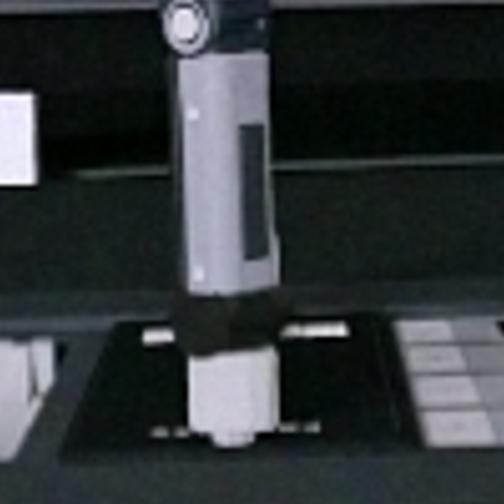

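Emit:
{"api": "move", "payload": {"target": [[-0.02662,0.00542,-0.0001,0,0,0.08333,-1,-1,1,-1,1,1,0,0.48,0,0,0,0,0,0,1,1,1,1,1,1,0,0.4],[-0.0544,0.0037,-0.0001,0,0,0.16667,-1,-1,1,-1,1,1,0,0.48,0,0,0,0,0,0,1,1,1,1,1,1,0,0.4],[-0.08079,-0.00514,0.0,0,0,0.25,-1,-1,1,-1,1,1,0,0.48,0,0,0,0,0,0,1,1,1,1,1,1,0,0.4],[-0.104,-0.02051,0.0,0,0,0.33333,-1,-1,1,-1,1,1,0,0.48,0,0,0,0,0,0,1,1,1,1,1,1,0,0.4],[-0.12243,-0.04137,0.0001,0,0,0.41667,-1,-1,1,-1,1,1,0,0.48,0,0,0,0,0,0,1,1,1,1,1,1,0,0.4],[-0.13484,-0.06629,0.0001,0,0,0.5,-1,-1,1,-1,1,1,0,0.48,0,0,0,0,0,0,1,1,1,1,1,1,0,0.4],[-0.14038,-0.09357,0.0002,0,0,0.58333,-1,-1,1,-1,1,1,0,0.48,0,0,0,0,0,0,1,1,1,1,1,1,0,0.4],[-0.13867,-0.12135,0.0002,0,0,0.66667,-1,-1,1,-1,1,1,0,0.48,0,0,0,0,0,0,1,1,1,1,1,1,0,0.4],[-0.12982,-0.14774,0.0003,0,0,0.75,-1,-1,1,-1,1,1,0,0.48,0,0,0,0,0,0,1,1,1,1,1,1,0,0.4],[-0.11445,-0.17095,0.0003,0,0,0.83333,-1,-1,1,-1,1,1,0,0.48,0,0,0,0,0,0,1,1,1,1,1,1,0,0.4],[-0.09359,-0.18938,0.0004,0,0,0.91667,-1,-1,1,-1,1,1,0,0.48,0,0,0,0,0,0,1,1,1,1,1,1,0,0.4]], "speed": 1.1, "blend": 0.0005}}

Scene clock: 43.10 s.
left_arm: end_effector_position=(+0.5899, -0.3415, +0.6529) hand_measured=(-1.000, -1.000, +1.000, -1.000, +1.000, +1.000) hand_load_n=(+0.0, +0.0, -1.0, +0.0, +0.0, +0.5) hand_stopped_by=(target, target, target, target, target, target) hand_force_limit=0.00 hand_speed=0.48 end_effector_quat_wxyz=(+0.693, +0.171, +0.686, +0.142) end_effector_velocity=(+0.000, +0.000, +0.001) end_effector_angular_velocity=(+0.004, -0.001, +0.000) | right_arm: end_effector_position=(+0.2413, -0.2198, +0.2781) hand_measured=(+1.000, +1.000, +1.000, +1.000, +1.000, +1.000) hand_load_n=(+0.0, +0.0, +0.0, +0.0, +0.0, +0.0) hand_stopped_by=(target, target, target, target, target, target) hand_force_limit=0.00 hand_speed=0.40 end_effector_quat_wxyz=(+0.237, +0.876, -0.405, -0.109)
Joint positions: left_arm=[2.531 -1.977 -0.627 2.605 -2.14 5.159] | right_arm=[-0.637 -1.285 1.593 1.392 2.083 -4.449]
Joint velocities: left_arm=[0 0 0.002 -0.001 0 0.005] | right_arm=[within noise]
Joint torques (N m): left_arm=[14.35 28.59 29.33 1.47 3.29 2.84] | right_arm=[-6.43 -22.4 -10.73 2.24 -0.88 -1.35]
Wrist force (N): left_arm=[2.5 2.2 -17.6] | right_arm=[-0.5 0.0 0.1]
Wrist torque (N m): left_arm=[1.25 -0.40 0.26] | right_arm=[0.02 0.07 -0.06]
Wrist force, peak (N): left_arm=[6.0 2.2 -25.8] | right_arm=[-0.7 0.3 0.1]
Hand target: left_arm +0.5899, -0.3415, +0.6530; +0.693, +0.171, +0.686, +0.142 | right_arm +0.2413, -0.2198, +0.2781; +0.237, +0.876, -0.405, -0.109
Off the commanded pose: left_arm 0.000 m, 0 deg | right_arm 0.000 m, 0 deg.
move: done

Emit:
{"api": "move", "payload": {"target": [[-0.02728,0.00554,0.0002,0,0,0.08333,-1,-1,1,-1,1,1,0,0.48,0,0,0,0,0,0,1,1,1,1,1,1,0,0.4],[-0.05506,0.00382,0.0003,0,0,0.16667,-1,-1,1,-1,1,1,0,0.48,0,0,0,0,0,0,1,1,1,1,1,1,0,0.4],[-0.07691,-0.00304,0.0003,0,0,0.23333,-1,-1,1,-1,1,1,0,0.48,0,0,0,0,0,0,1,1,1,1,1,1,0,0.4],[-0.09952,-0.01626,0.0003,0,0,0.31111,-1,-1,1,-1,1,1,0,0.48,0,0,0,0,0,0,1,1,1,1,1,1,0,0.4]], "speed": 1.1, "blend": 0.0005}}

Scene clock: 44.90 s.
left_arm: end_effector_position=(+0.5885, -0.3760, +0.7026) hand_measured=(-1.000, -1.000, +1.000, -1.000, +1.000, +1.000) hand_load_n=(+0.0, +0.0, +0.0, +0.0, +0.0, +0.0) hand_stopped_by=(target, target, target, target, target, target) hand_force_limit=0.00 hand_speed=0.48 end_effector_quat_wxyz=(+0.545, +0.473, +0.525, +0.451) end_effector_velocity=(+0.000, +0.000, +0.001) end_effector_angular_velocity=(+0.005, -0.001, +0.001) | right_arm: end_effector_position=(+0.2413, -0.2198, +0.2781) hand_measured=(+1.000, +1.000, +1.000, +1.000, +1.000, +1.000) hand_load_n=(+0.0, +0.5, +0.0, +0.0, +0.0, +0.0) hand_stopped_by=(target, target, target, target, target, target) hand_force_limit=0.00 hand_speed=0.40 end_effector_quat_wxyz=(+0.237, +0.876, -0.405, -0.109)
Joint positions: left_arm=[2.521 -1.979 -0.644 2.625 -2.15 6.137] | right_arm=[-0.637 -1.285 1.593 1.392 2.083 -4.449]
Joint velocities: left_arm=[0 0 0.001 0 0 0.005] | right_arm=[within noise]
Joint torques (N m): left_arm=[11.35 24.11 30.55 1.84 5.42 2.69] | right_arm=[-6.38 -23.13 -10.06 2.17 -0.8 -1.55]
Wrist force (N): left_arm=[8.4 1.3 -20.1] | right_arm=[-0.3 0.2 -0.2]
Wrist torque (N m): left_arm=[1.45 -0.17 0.75] | right_arm=[0.07 0.05 -0.04]
Wrist force, peak (N): left_arm=[9.0 4.0 -21.2] | right_arm=[-0.7 0.1 0.4]
Hand target: left_arm +0.5886, -0.3760, +0.7026; +0.545, +0.473, +0.525, +0.451 | right_arm +0.2413, -0.2198, +0.2781; +0.237, +0.876, -0.405, -0.109
Off the commanded pose: left_arm 0.000 m, 0 deg | right_arm 0.000 m, 0 deg.
move: done

Emit:
{"api": "move", "payload": {"target": [[0,0,-0.068,0,0,0,-1,-1,1,-1,1,1,0,0.48,0,0,0,0,0,0,1,1,1,1,1,1,0,0.4],[0.04207,-0.17487,-0.068,0,0,-0.63889,-1,-1,1,-1,1,1,0,0.48,0,0,0,0,0,0,1,1,1,1,1,1,0,0.4],[-0.13419,-0.13909,-0.068,0,0,0.72222,-1,-1,1,-1,1,1,0,0.48,0,0,0,0,0,0,1,1,1,1,1,1,0,0.4],[-0.02728,0.00554,-0.068,0,0,0.08333,-1,-1,1,-1,1,1,0,0.48,0,0,0,0,0,0,1,1,1,1,1,1,0,0.4],[0.05862,-0.15248,-0.068,0,0,-0.55556,-1,-1,1,-1,1,1,0,0.48,0,0,0,0,0,0,1,1,1,1,1,1,0,0.4],[-0.1209,-0.16355,-0.068,0,0,0.80556,-1,-1,1,-1,1,1,0,0.48,0,0,0,0,0,0,1,1,1,1,1,1,0,0.4],[-0.05476,0.00372,-0.068,0,0,0.16667,-1,-1,1,-1,1,1,0,0.48,0,0,0,0,0,0,1,1,1,1,1,1,0,0.4],[-0.05476,0.00372,-0.003,0,0,0.16667,-1,-1,1,-1,1,1,0,0.48,0,0,0,0,0,0,1,1,1,1,1,1,0,0.4]], "speed": [0.2,1.4,1.4,1.4,1.4,1.4,1.4,0.2], "blend": [0.003,0.005,0.005,0.005,0.005,0.005,0.001,0], "cameras": ["cam_high"]}}

Emit:
{"api": "zoom_image", "payload": {"camera": "cam_high", "region": [300, 255, 370, 325]}}

Scene clock: 52.83 s.
left_arm: end_effector_position=(+0.5853, -0.4081, +0.7096) hand_measured=(-1.000, -1.000, +1.000, -1.000, +1.000, +1.000) hand_load_n=(+0.0, +0.0, +0.0, +0.0, +0.0, +0.0) hand_stopped_by=(target, target, target, target, target, target) hand_force_limit=0.00 hand_speed=0.48 end_effector_quat_wxyz=(+0.410, +0.592, +0.385, +0.577) | right_arm: end_effector_position=(+0.2413, -0.2198, +0.2781) hand_measured=(+1.000, +1.000, +1.000, +1.000, +1.000, +1.000) hand_load_n=(+0.0, +0.0, +0.0, +0.0, +0.0, +0.0) hand_stopped_by=(target, target, target, target, target, target) hand_force_limit=0.00 hand_speed=0.40 end_effector_quat_wxyz=(+0.237, +0.876, -0.405, -0.109)
Joint positions: left_arm=[2.52 -1.964 -0.682 2.648 -2.151 -5.906] | right_arm=[-0.637 -1.285 1.593 1.392 2.083 -4.449]
Joint torques (N m): left_arm=[8.47 31.77 30.44 1.72 1.08 -0.82] | right_arm=[-6.91 -22.86 -10.95 2.18 -0.62 -0.93]
Wrist force (N): left_arm=[0.8 0.6 -1.3] | right_arm=[-0.2 0.2 0.3]
Wrist torque (N m): left_arm=[0.23 -0.36 0.34] | right_arm=[0.04 0.02 -0.04]
Wrist force, peak (N): left_arm=[2.2 -4.7 -24.8] | right_arm=[-0.6 0.4 0.1]
Hand target: left_arm +0.5854, -0.4081, +0.7096; +0.410, +0.592, +0.385, +0.577 | right_arm +0.2413, -0.2198, +0.2781; +0.237, +0.876, -0.405, -0.109
Off the commanded pose: left_arm 0.000 m, 0 deg | right_arm 0.000 m, 0 deg.
move: done
Images, in order (width x height): cam_high 672x504.

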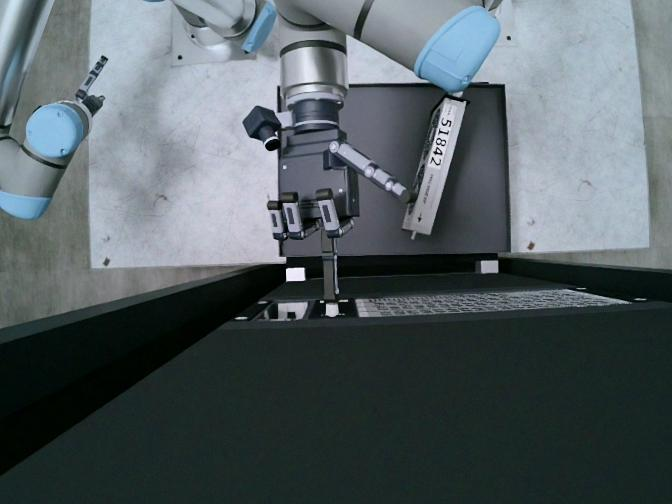

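Scaled by 7.200 from the camera's 672x504 image, which has a finer 960x720 frame.

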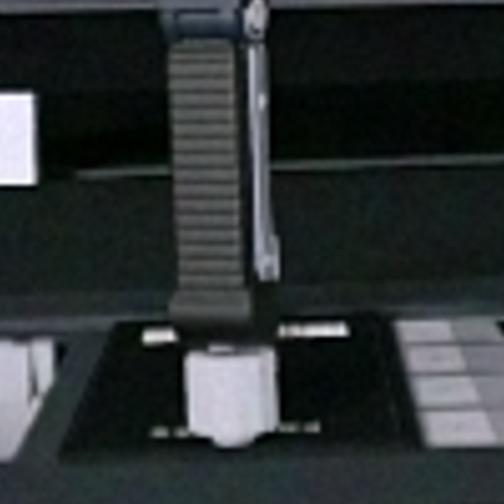

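Emit:
{"api": "move", "payload": {"target": [[0.0006,-0.0008,0.003,0,0,0,-1,-1,1,-1,1,1,0,0.48,0,0,0,0,0,0,1,1,1,1,1,1,0,0.4],[-0.02668,0.00474,0.0031,0,0,0.08333,-1,-1,1,-1,1,1,0,0.48,0,0,0,0,0,0,1,1,1,1,1,1,0,0.4],[-0.05446,0.00302,0.0032,0,0,0.16667,-1,-1,1,-1,1,1,0,0.48,0,0,0,0,0,0,1,1,1,1,1,1,0,0.4],[-0.08085,-0.00582,0.0032,0,0,0.25,-1,-1,1,-1,1,1,0,0.48,0,0,0,0,0,0,1,1,1,1,1,1,0,0.4],[-0.10406,-0.02119,0.0033,0,0,0.33333,-1,-1,1,-1,1,1,0,0.48,0,0,0,0,0,0,1,1,1,1,1,1,0,0.4],[-0.12249,-0.04205,0.0033,0,0,0.41667,-1,-1,1,-1,1,1,0,0.48,0,0,0,0,0,0,1,1,1,1,1,1,0,0.4],[-0.1349,-0.06697,0.0034,0,0,0.5,-1,-1,1,-1,1,1,0,0.48,0,0,0,0,0,0,1,1,1,1,1,1,0,0.4],[-0.14044,-0.09425,0.0034,0,0,0.58333,-1,-1,1,-1,1,1,0,0.48,0,0,0,0,0,0,1,1,1,1,1,1,0,0.4],[-0.13873,-0.12203,0.0035,0,0,0.66667,-1,-1,1,-1,1,1,0,0.48,0,0,0,0,0,0,1,1,1,1,1,1,0,0.4],[-0.12988,-0.14842,0.0035,0,0,0.75,-1,-1,1,-1,1,1,0,0.48,0,0,0,0,0,0,1,1,1,1,1,1,0,0.4],[-0.11451,-0.17163,0.0036,0,0,0.83333,-1,-1,1,-1,1,1,0,0.48,0,0,0,0,0,0,1,1,1,1,1,1,0,0.4],[-0.09365,-0.19006,0.0036,0,0,0.91667,-1,-1,1,-1,1,1,0,0.48,0,0,0,0,0,0,1,1,1,1,1,1,0,0.4]], "speed": [0.05,1.1,1.1,1.1,1.1,1.1,1.1,1.1,1.1,1.1,1.1,1.1], "blend": 0.0005}}

Scene clock: 57.23 s.
left_arm: end_effector_position=(+0.5874, -0.4185, +0.5829) hand_measured=(-1.000, -1.000, +1.000, -1.000, +1.000, +1.000) hand_load_n=(+0.0, +0.0, +0.5, +0.0, +0.0, +0.0) hand_stopped_by=(target, target, target, target, target, target) hand_force_limit=0.00 hand_speed=0.48 end_effector_quat_wxyz=(+0.518, -0.459, +0.537, -0.482) end_effector_velocity=(+0.000, +0.000, +0.000) end_effector_angular_velocity=(+0.006, +0.001, +0.000) | right_arm: end_effector_position=(+0.2413, -0.2198, +0.2781) hand_measured=(+1.000, +1.000, +1.000, +1.000, +1.000, +1.000) hand_load_n=(+0.0, +0.0, +0.0, +0.0, +0.0, +0.0) hand_stopped_by=(target, target, target, target, target, target) hand_force_limit=0.00 hand_speed=0.40 end_effector_quat_wxyz=(+0.237, +0.876, -0.405, -0.109)
Joint positions: left_arm=[2.556 -1.927 -0.724 2.653 -2.115 -3.026] | right_arm=[-0.637 -1.285 1.593 1.392 2.083 -4.449]
Joint velocities: left_arm=[0 0.001 0 -0.001 0 0.005] | right_arm=[within noise]
Joint torques (N m): left_arm=[2.86 32.22 6.64 1.63 -3.21 2.66] | right_arm=[-7.41 -22.36 -9.61 2.21 -0.37 -0.7]
Wrist force (N): left_arm=[2.7 -1.8 -27.8] | right_arm=[-0.4 0.2 0.1]
Wrist torque (N m): left_arm=[1.70 -0.63 0.11] | right_arm=[0.04 0.04 -0.05]
Wrist force, peak (N): left_arm=[4.2 0.7 -30.9] | right_arm=[-0.8 0.3 0.2]
Hand target: left_arm +0.5873, -0.4185, +0.5829; +0.518, -0.459, +0.537, -0.482 | right_arm +0.2413, -0.2198, +0.2781; +0.237, +0.876, -0.405, -0.109
Off the commanded pose: left_arm 0.000 m, 0 deg | right_arm 0.000 m, 0 deg.
move: done

Emit:
{"api": "move", "payload": {"target": [[-0.02728,0.00554,-0.0002,0,0,0.08333,-1,-1,1,-1,1,1,0,0.48,0,0,0,0,0,0,1,1,1,1,1,1,0,0.4],[-0.05506,0.00382,-0.0002,0,0,0.16667,-1,-1,1,-1,1,1,0,0.48,0,0,0,0,0,0,1,1,1,1,1,1,0,0.4],[-0.08145,-0.00502,-0.0001,0,0,0.25,-1,-1,1,-1,1,1,0,0.48,0,0,0,0,0,0,1,1,1,1,1,1,0,0.4],[-0.10466,-0.02039,-0.0001,0,0,0.33333,-1,-1,1,-1,1,1,0,0.48,0,0,0,0,0,0,1,1,1,1,1,1,0,0.4],[-0.12309,-0.04125,0.0,0,0,0.41667,-1,-1,1,-1,1,1,0,0.48,0,0,0,0,0,0,1,1,1,1,1,1,0,0.4],[-0.1355,-0.06617,0.0,0,0,0.5,-1,-1,1,-1,1,1,0,0.48,0,0,0,0,0,0,1,1,1,1,1,1,0,0.4],[-0.14104,-0.09345,0.0001,0,0,0.58333,-1,-1,1,-1,1,1,0,0.48,0,0,0,0,0,0,1,1,1,1,1,1,0,0.4],[-0.13933,-0.12123,0.0001,0,0,0.66667,-1,-1,1,-1,1,1,0,0.48,0,0,0,0,0,0,1,1,1,1,1,1,0,0.4],[-0.13048,-0.14762,0.0002,0,0,0.75,-1,-1,1,-1,1,1,0,0.48,0,0,0,0,0,0,1,1,1,1,1,1,0,0.4],[-0.11511,-0.17083,0.0003,0,0,0.83333,-1,-1,1,-1,1,1,0,0.48,0,0,0,0,0,0,1,1,1,1,1,1,0,0.4],[-0.09425,-0.18926,0.0003,0,0,0.91667,-1,-1,1,-1,1,1,0,0.48,0,0,0,0,0,0,1,1,1,1,1,1,0,0.4]], "speed": 1.1, "blend": 0.0005}}

Emit:
{"api": "move", "payload": {"target": [[-0.02728,0.00554,0.0001,0,0,0.08333,-1,-1,1,-1,1,1,0,0.48,0,0,0,0,0,0,1,1,1,1,1,1,0,0.4],[-0.05506,0.00382,0.0001,0,0,0.16667,-1,-1,1,-1,1,1,0,0.48,0,0,0,0,0,0,1,1,1,1,1,1,0,0.4],[-0.08145,-0.00502,0.0002,0,0,0.25,-1,-1,1,-1,1,1,0,0.48,0,0,0,0,0,0,1,1,1,1,1,1,0,0.4],[-0.10466,-0.02039,0.0002,0,0,0.33333,-1,-1,1,-1,1,1,0,0.48,0,0,0,0,0,0,1,1,1,1,1,1,0,0.4],[-0.12309,-0.04125,0.0002,0,0,0.41667,-1,-1,1,-1,1,1,0,0.48,0,0,0,0,0,0,1,1,1,1,1,1,0,0.4],[-0.1355,-0.06617,0.0003,0,0,0.5,-1,-1,1,-1,1,1,0,0.48,0,0,0,0,0,0,1,1,1,1,1,1,0,0.4],[-0.14104,-0.09345,0.0003,0,0,0.58333,-1,-1,1,-1,1,1,0,0.48,0,0,0,0,0,0,1,1,1,1,1,1,0,0.4],[-0.13933,-0.12123,0.0004,0,0,0.66667,-1,-1,1,-1,1,1,0,0.48,0,0,0,0,0,0,1,1,1,1,1,1,0,0.4],[-0.13048,-0.14762,0.0004,0,0,0.75,-1,-1,1,-1,1,1,0,0.48,0,0,0,0,0,0,1,1,1,1,1,1,0,0.4],[-0.11511,-0.17083,0.0005,0,0,0.83333,-1,-1,1,-1,1,1,0,0.48,0,0,0,0,0,0,1,1,1,1,1,1,0,0.4],[-0.09425,-0.18926,0.0005,0,0,0.91667,-1,-1,1,-1,1,1,0,0.48,0,0,0,0,0,0,1,1,1,1,1,1,0,0.4]], "speed": 1.1, "blend": 0.0005}}

Scene clock: 61.47 s.
left_arm: end_effector_position=(+0.5891, -0.3754, +0.7022) hand_measured=(-1.000, -1.000, +1.000, -1.000, +1.000, +1.000) hand_load_n=(+0.0, +0.0, -0.5, +0.0, +0.0, +0.0) hand_stopped_by=(target, target, target, target, target, target) hand_force_limit=0.00 hand_speed=0.48 end_effector_quat_wxyz=(+0.545, +0.473, +0.525, +0.451) end_effector_velocity=(+0.000, +0.000, +0.000) end_effector_angular_velocity=(+0.005, -0.001, +0.000) | right_arm: end_effector_position=(+0.2413, -0.2198, +0.2781) hand_measured=(+1.000, +1.000, +1.000, +1.000, +1.000, +1.000) hand_load_n=(+0.0, +0.0, +0.0, +0.0, +0.0, +0.0) hand_stopped_by=(target, target, target, target, target, target) hand_force_limit=0.00 hand_speed=0.40 end_effector_quat_wxyz=(+0.237, +0.876, -0.405, -0.109)
Joint positions: left_arm=[2.522 -1.978 -0.647 2.627 -2.148 -0.146] | right_arm=[-0.637 -1.285 1.593 1.392 2.083 -4.449]
Joint velocities: left_arm=[0 0 0.001 0 0.001 0.005] | right_arm=[within noise]
Joint torques (N m): left_arm=[14.55 27.19 29.84 0.65 2.19 2.94] | right_arm=[-7.62 -22.72 -8.69 2.16 -0.52 -0.76]
Wrist force (N): left_arm=[-0.4 2.0 -14.5] | right_arm=[-0.2 0.2 0.0]
Wrist torque (N m): left_arm=[1.11 -0.66 0.22] | right_arm=[0.05 0.02 -0.04]
Wrist force, peak (N): left_arm=[2.7 -1.9 -27.3] | right_arm=[-0.6 0.4 0.2]
Hand target: left_arm +0.5891, -0.3754, +0.7022; +0.545, +0.473, +0.525, +0.451 | right_arm +0.2413, -0.2198, +0.2781; +0.237, +0.876, -0.405, -0.109
Off the commanded pose: left_arm 0.000 m, 0 deg | right_arm 0.000 m, 0 deg.
move: done

Scene clock: 65.20 s.
left_arm: end_effector_position=(+0.5866, -0.4479, +0.5982) hand_measured=(-1.000, -1.000, +1.000, -1.000, +1.000, +1.000) hand_load_n=(+0.0, +0.0, +0.0, +0.0, +0.0, +0.0) hand_stopped_by=(target, target, target, target, target, target) hand_force_limit=0.00 hand_speed=0.48 end_effector_quat_wxyz=(-0.376, +0.582, -0.400, +0.600) end_effector_velocity=(+0.000, +0.000, +0.000) end_effector_angular_velocity=(+0.005, -0.001, +0.000) | right_arm: end_effector_position=(+0.2413, -0.2198, +0.2781) hand_measured=(+1.000, +1.000, +1.000, +1.000, +1.000, +1.000) hand_load_n=(+0.0, +0.0, +0.0, +0.0, +0.0, +0.0) hand_stopped_by=(target, target, target, target, target, target) hand_force_limit=0.00 hand_speed=0.40 end_effector_quat_wxyz=(+0.237, +0.876, -0.405, -0.109)
Joint positions: left_arm=[2.555 -1.922 -0.746 2.67 -2.116 2.733] | right_arm=[-0.637 -1.285 1.593 1.392 2.083 -4.449]
Joint velocities: left_arm=[0 0.001 0 0 0 0.006] | right_arm=[within noise]
Joint torques (N m): left_arm=[0.37 33.41 6.01 1.24 -3.95 2.7] | right_arm=[-7.07 -22.79 -10.16 1.91 -0.42 -0.55]
Wrist force (N): left_arm=[3.8 0.3 -22.4] | right_arm=[-0.3 0.1 0.1]
Wrist torque (N m): left_arm=[1.42 -0.61 0.16] | right_arm=[0.04 0.03 -0.04]
Wrist force, peak (N): left_arm=[8.5 2.4 -24.0] | right_arm=[-0.7 0.4 0.1]
Hand target: left_arm +0.5865, -0.4479, +0.5982; -0.376, +0.582, -0.400, +0.600 | right_arm +0.2413, -0.2198, +0.2781; +0.237, +0.876, -0.405, -0.109
Off the commanded pose: left_arm 0.000 m, 0 deg | right_arm 0.000 m, 0 deg.
move: done

Emit:
{"api": "move", "payload": {"target": [[-0.02728,0.00554,0.0,0,0,0.08333,-1,-1,1,-1,1,1,0,0.48,0,0,0,0,0,0,1,1,1,1,1,1,0,0.4],[-0.05506,0.00382,0.0,0,0,0.16667,-1,-1,1,-1,1,1,0,0.48,0,0,0,0,0,0,1,1,1,1,1,1,0,0.4],[-0.08145,-0.00502,0.0001,0,0,0.25,-1,-1,1,-1,1,1,0,0.48,0,0,0,0,0,0,1,1,1,1,1,1,0,0.4],[-0.10466,-0.02039,0.0001,0,0,0.33333,-1,-1,1,-1,1,1,0,0.48,0,0,0,0,0,0,1,1,1,1,1,1,0,0.4],[-0.12309,-0.04125,0.0002,0,0,0.41667,-1,-1,1,-1,1,1,0,0.48,0,0,0,0,0,0,1,1,1,1,1,1,0,0.4],[-0.1355,-0.06617,0.0002,0,0,0.5,-1,-1,1,-1,1,1,0,0.48,0,0,0,0,0,0,1,1,1,1,1,1,0,0.4],[-0.14104,-0.09345,0.0003,0,0,0.58333,-1,-1,1,-1,1,1,0,0.48,0,0,0,0,0,0,1,1,1,1,1,1,0,0.4],[-0.13933,-0.12123,0.0003,0,0,0.66667,-1,-1,1,-1,1,1,0,0.48,0,0,0,0,0,0,1,1,1,1,1,1,0,0.4],[-0.13048,-0.14762,0.0004,0,0,0.75,-1,-1,1,-1,1,1,0,0.48,0,0,0,0,0,0,1,1,1,1,1,1,0,0.4],[-0.11511,-0.17083,0.0004,0,0,0.83333,-1,-1,1,-1,1,1,0,0.48,0,0,0,0,0,0,1,1,1,1,1,1,0,0.4],[-0.09425,-0.18926,0.0005,0,0,0.91667,-1,-1,1,-1,1,1,0,0.48,0,0,0,0,0,0,1,1,1,1,1,1,0,0.4]], "speed": 1.1, "blend": 0.0005}}

Scene clock: 69.20 s.
left_arm: end_effector_position=(+0.5907, -0.3510, +0.6798) hand_measured=(-1.000, -1.000, +1.000, -1.000, +1.000, +1.000) hand_load_n=(+0.0, +0.0, +0.0, +0.0, +0.0, +0.0) hand_stopped_by=(target, target, target, target, target, target) hand_force_limit=0.00 hand_speed=0.48 end_effector_quat_wxyz=(+0.643, +0.321, +0.630, +0.294) end_effector_velocity=(+0.000, +0.000, +0.001) end_effector_angular_velocity=(+0.005, -0.001, +0.001) | right_arm: end_effector_position=(+0.2413, -0.2198, +0.2781) hand_measured=(+1.000, +1.000, +1.000, +1.000, +1.000, +1.000) hand_load_n=(+0.0, +0.5, +0.0, +0.0, +0.0, +0.0) hand_stopped_by=(target, target, target, target, target, target) hand_force_limit=0.00 hand_speed=0.40 end_effector_quat_wxyz=(+0.237, +0.876, -0.405, -0.109)
Joint positions: left_arm=[2.527 -1.983 -0.626 2.61 -2.144 5.613] | right_arm=[-0.637 -1.285 1.593 1.392 2.083 -4.449]
Joint velocities: left_arm=[0.001 0 0.002 -0.001 0 0.005] | right_arm=[within noise]
Joint torques (N m): left_arm=[14.95 28.91 29.63 0.15 2.28 2.7] | right_arm=[-6.16 -22.15 -9.37 2.17 -0.31 -0.42]
Wrist force (N): left_arm=[-1.9 1.3 -14.0] | right_arm=[-0.6 0.3 0.4]
Wrist torque (N m): left_arm=[1.04 -0.68 0.12] | right_arm=[0.05 0.06 -0.06]
Wrist force, peak (N): left_arm=[7.4 1.8 -22.3] | right_arm=[-0.8 0.4 0.2]
Hand target: left_arm +0.5908, -0.3510, +0.6799; +0.643, +0.321, +0.630, +0.294 | right_arm +0.2413, -0.2198, +0.2781; +0.237, +0.876, -0.405, -0.109
Off the commanded pose: left_arm 0.000 m, 0 deg | right_arm 0.000 m, 0 deg.
move: done


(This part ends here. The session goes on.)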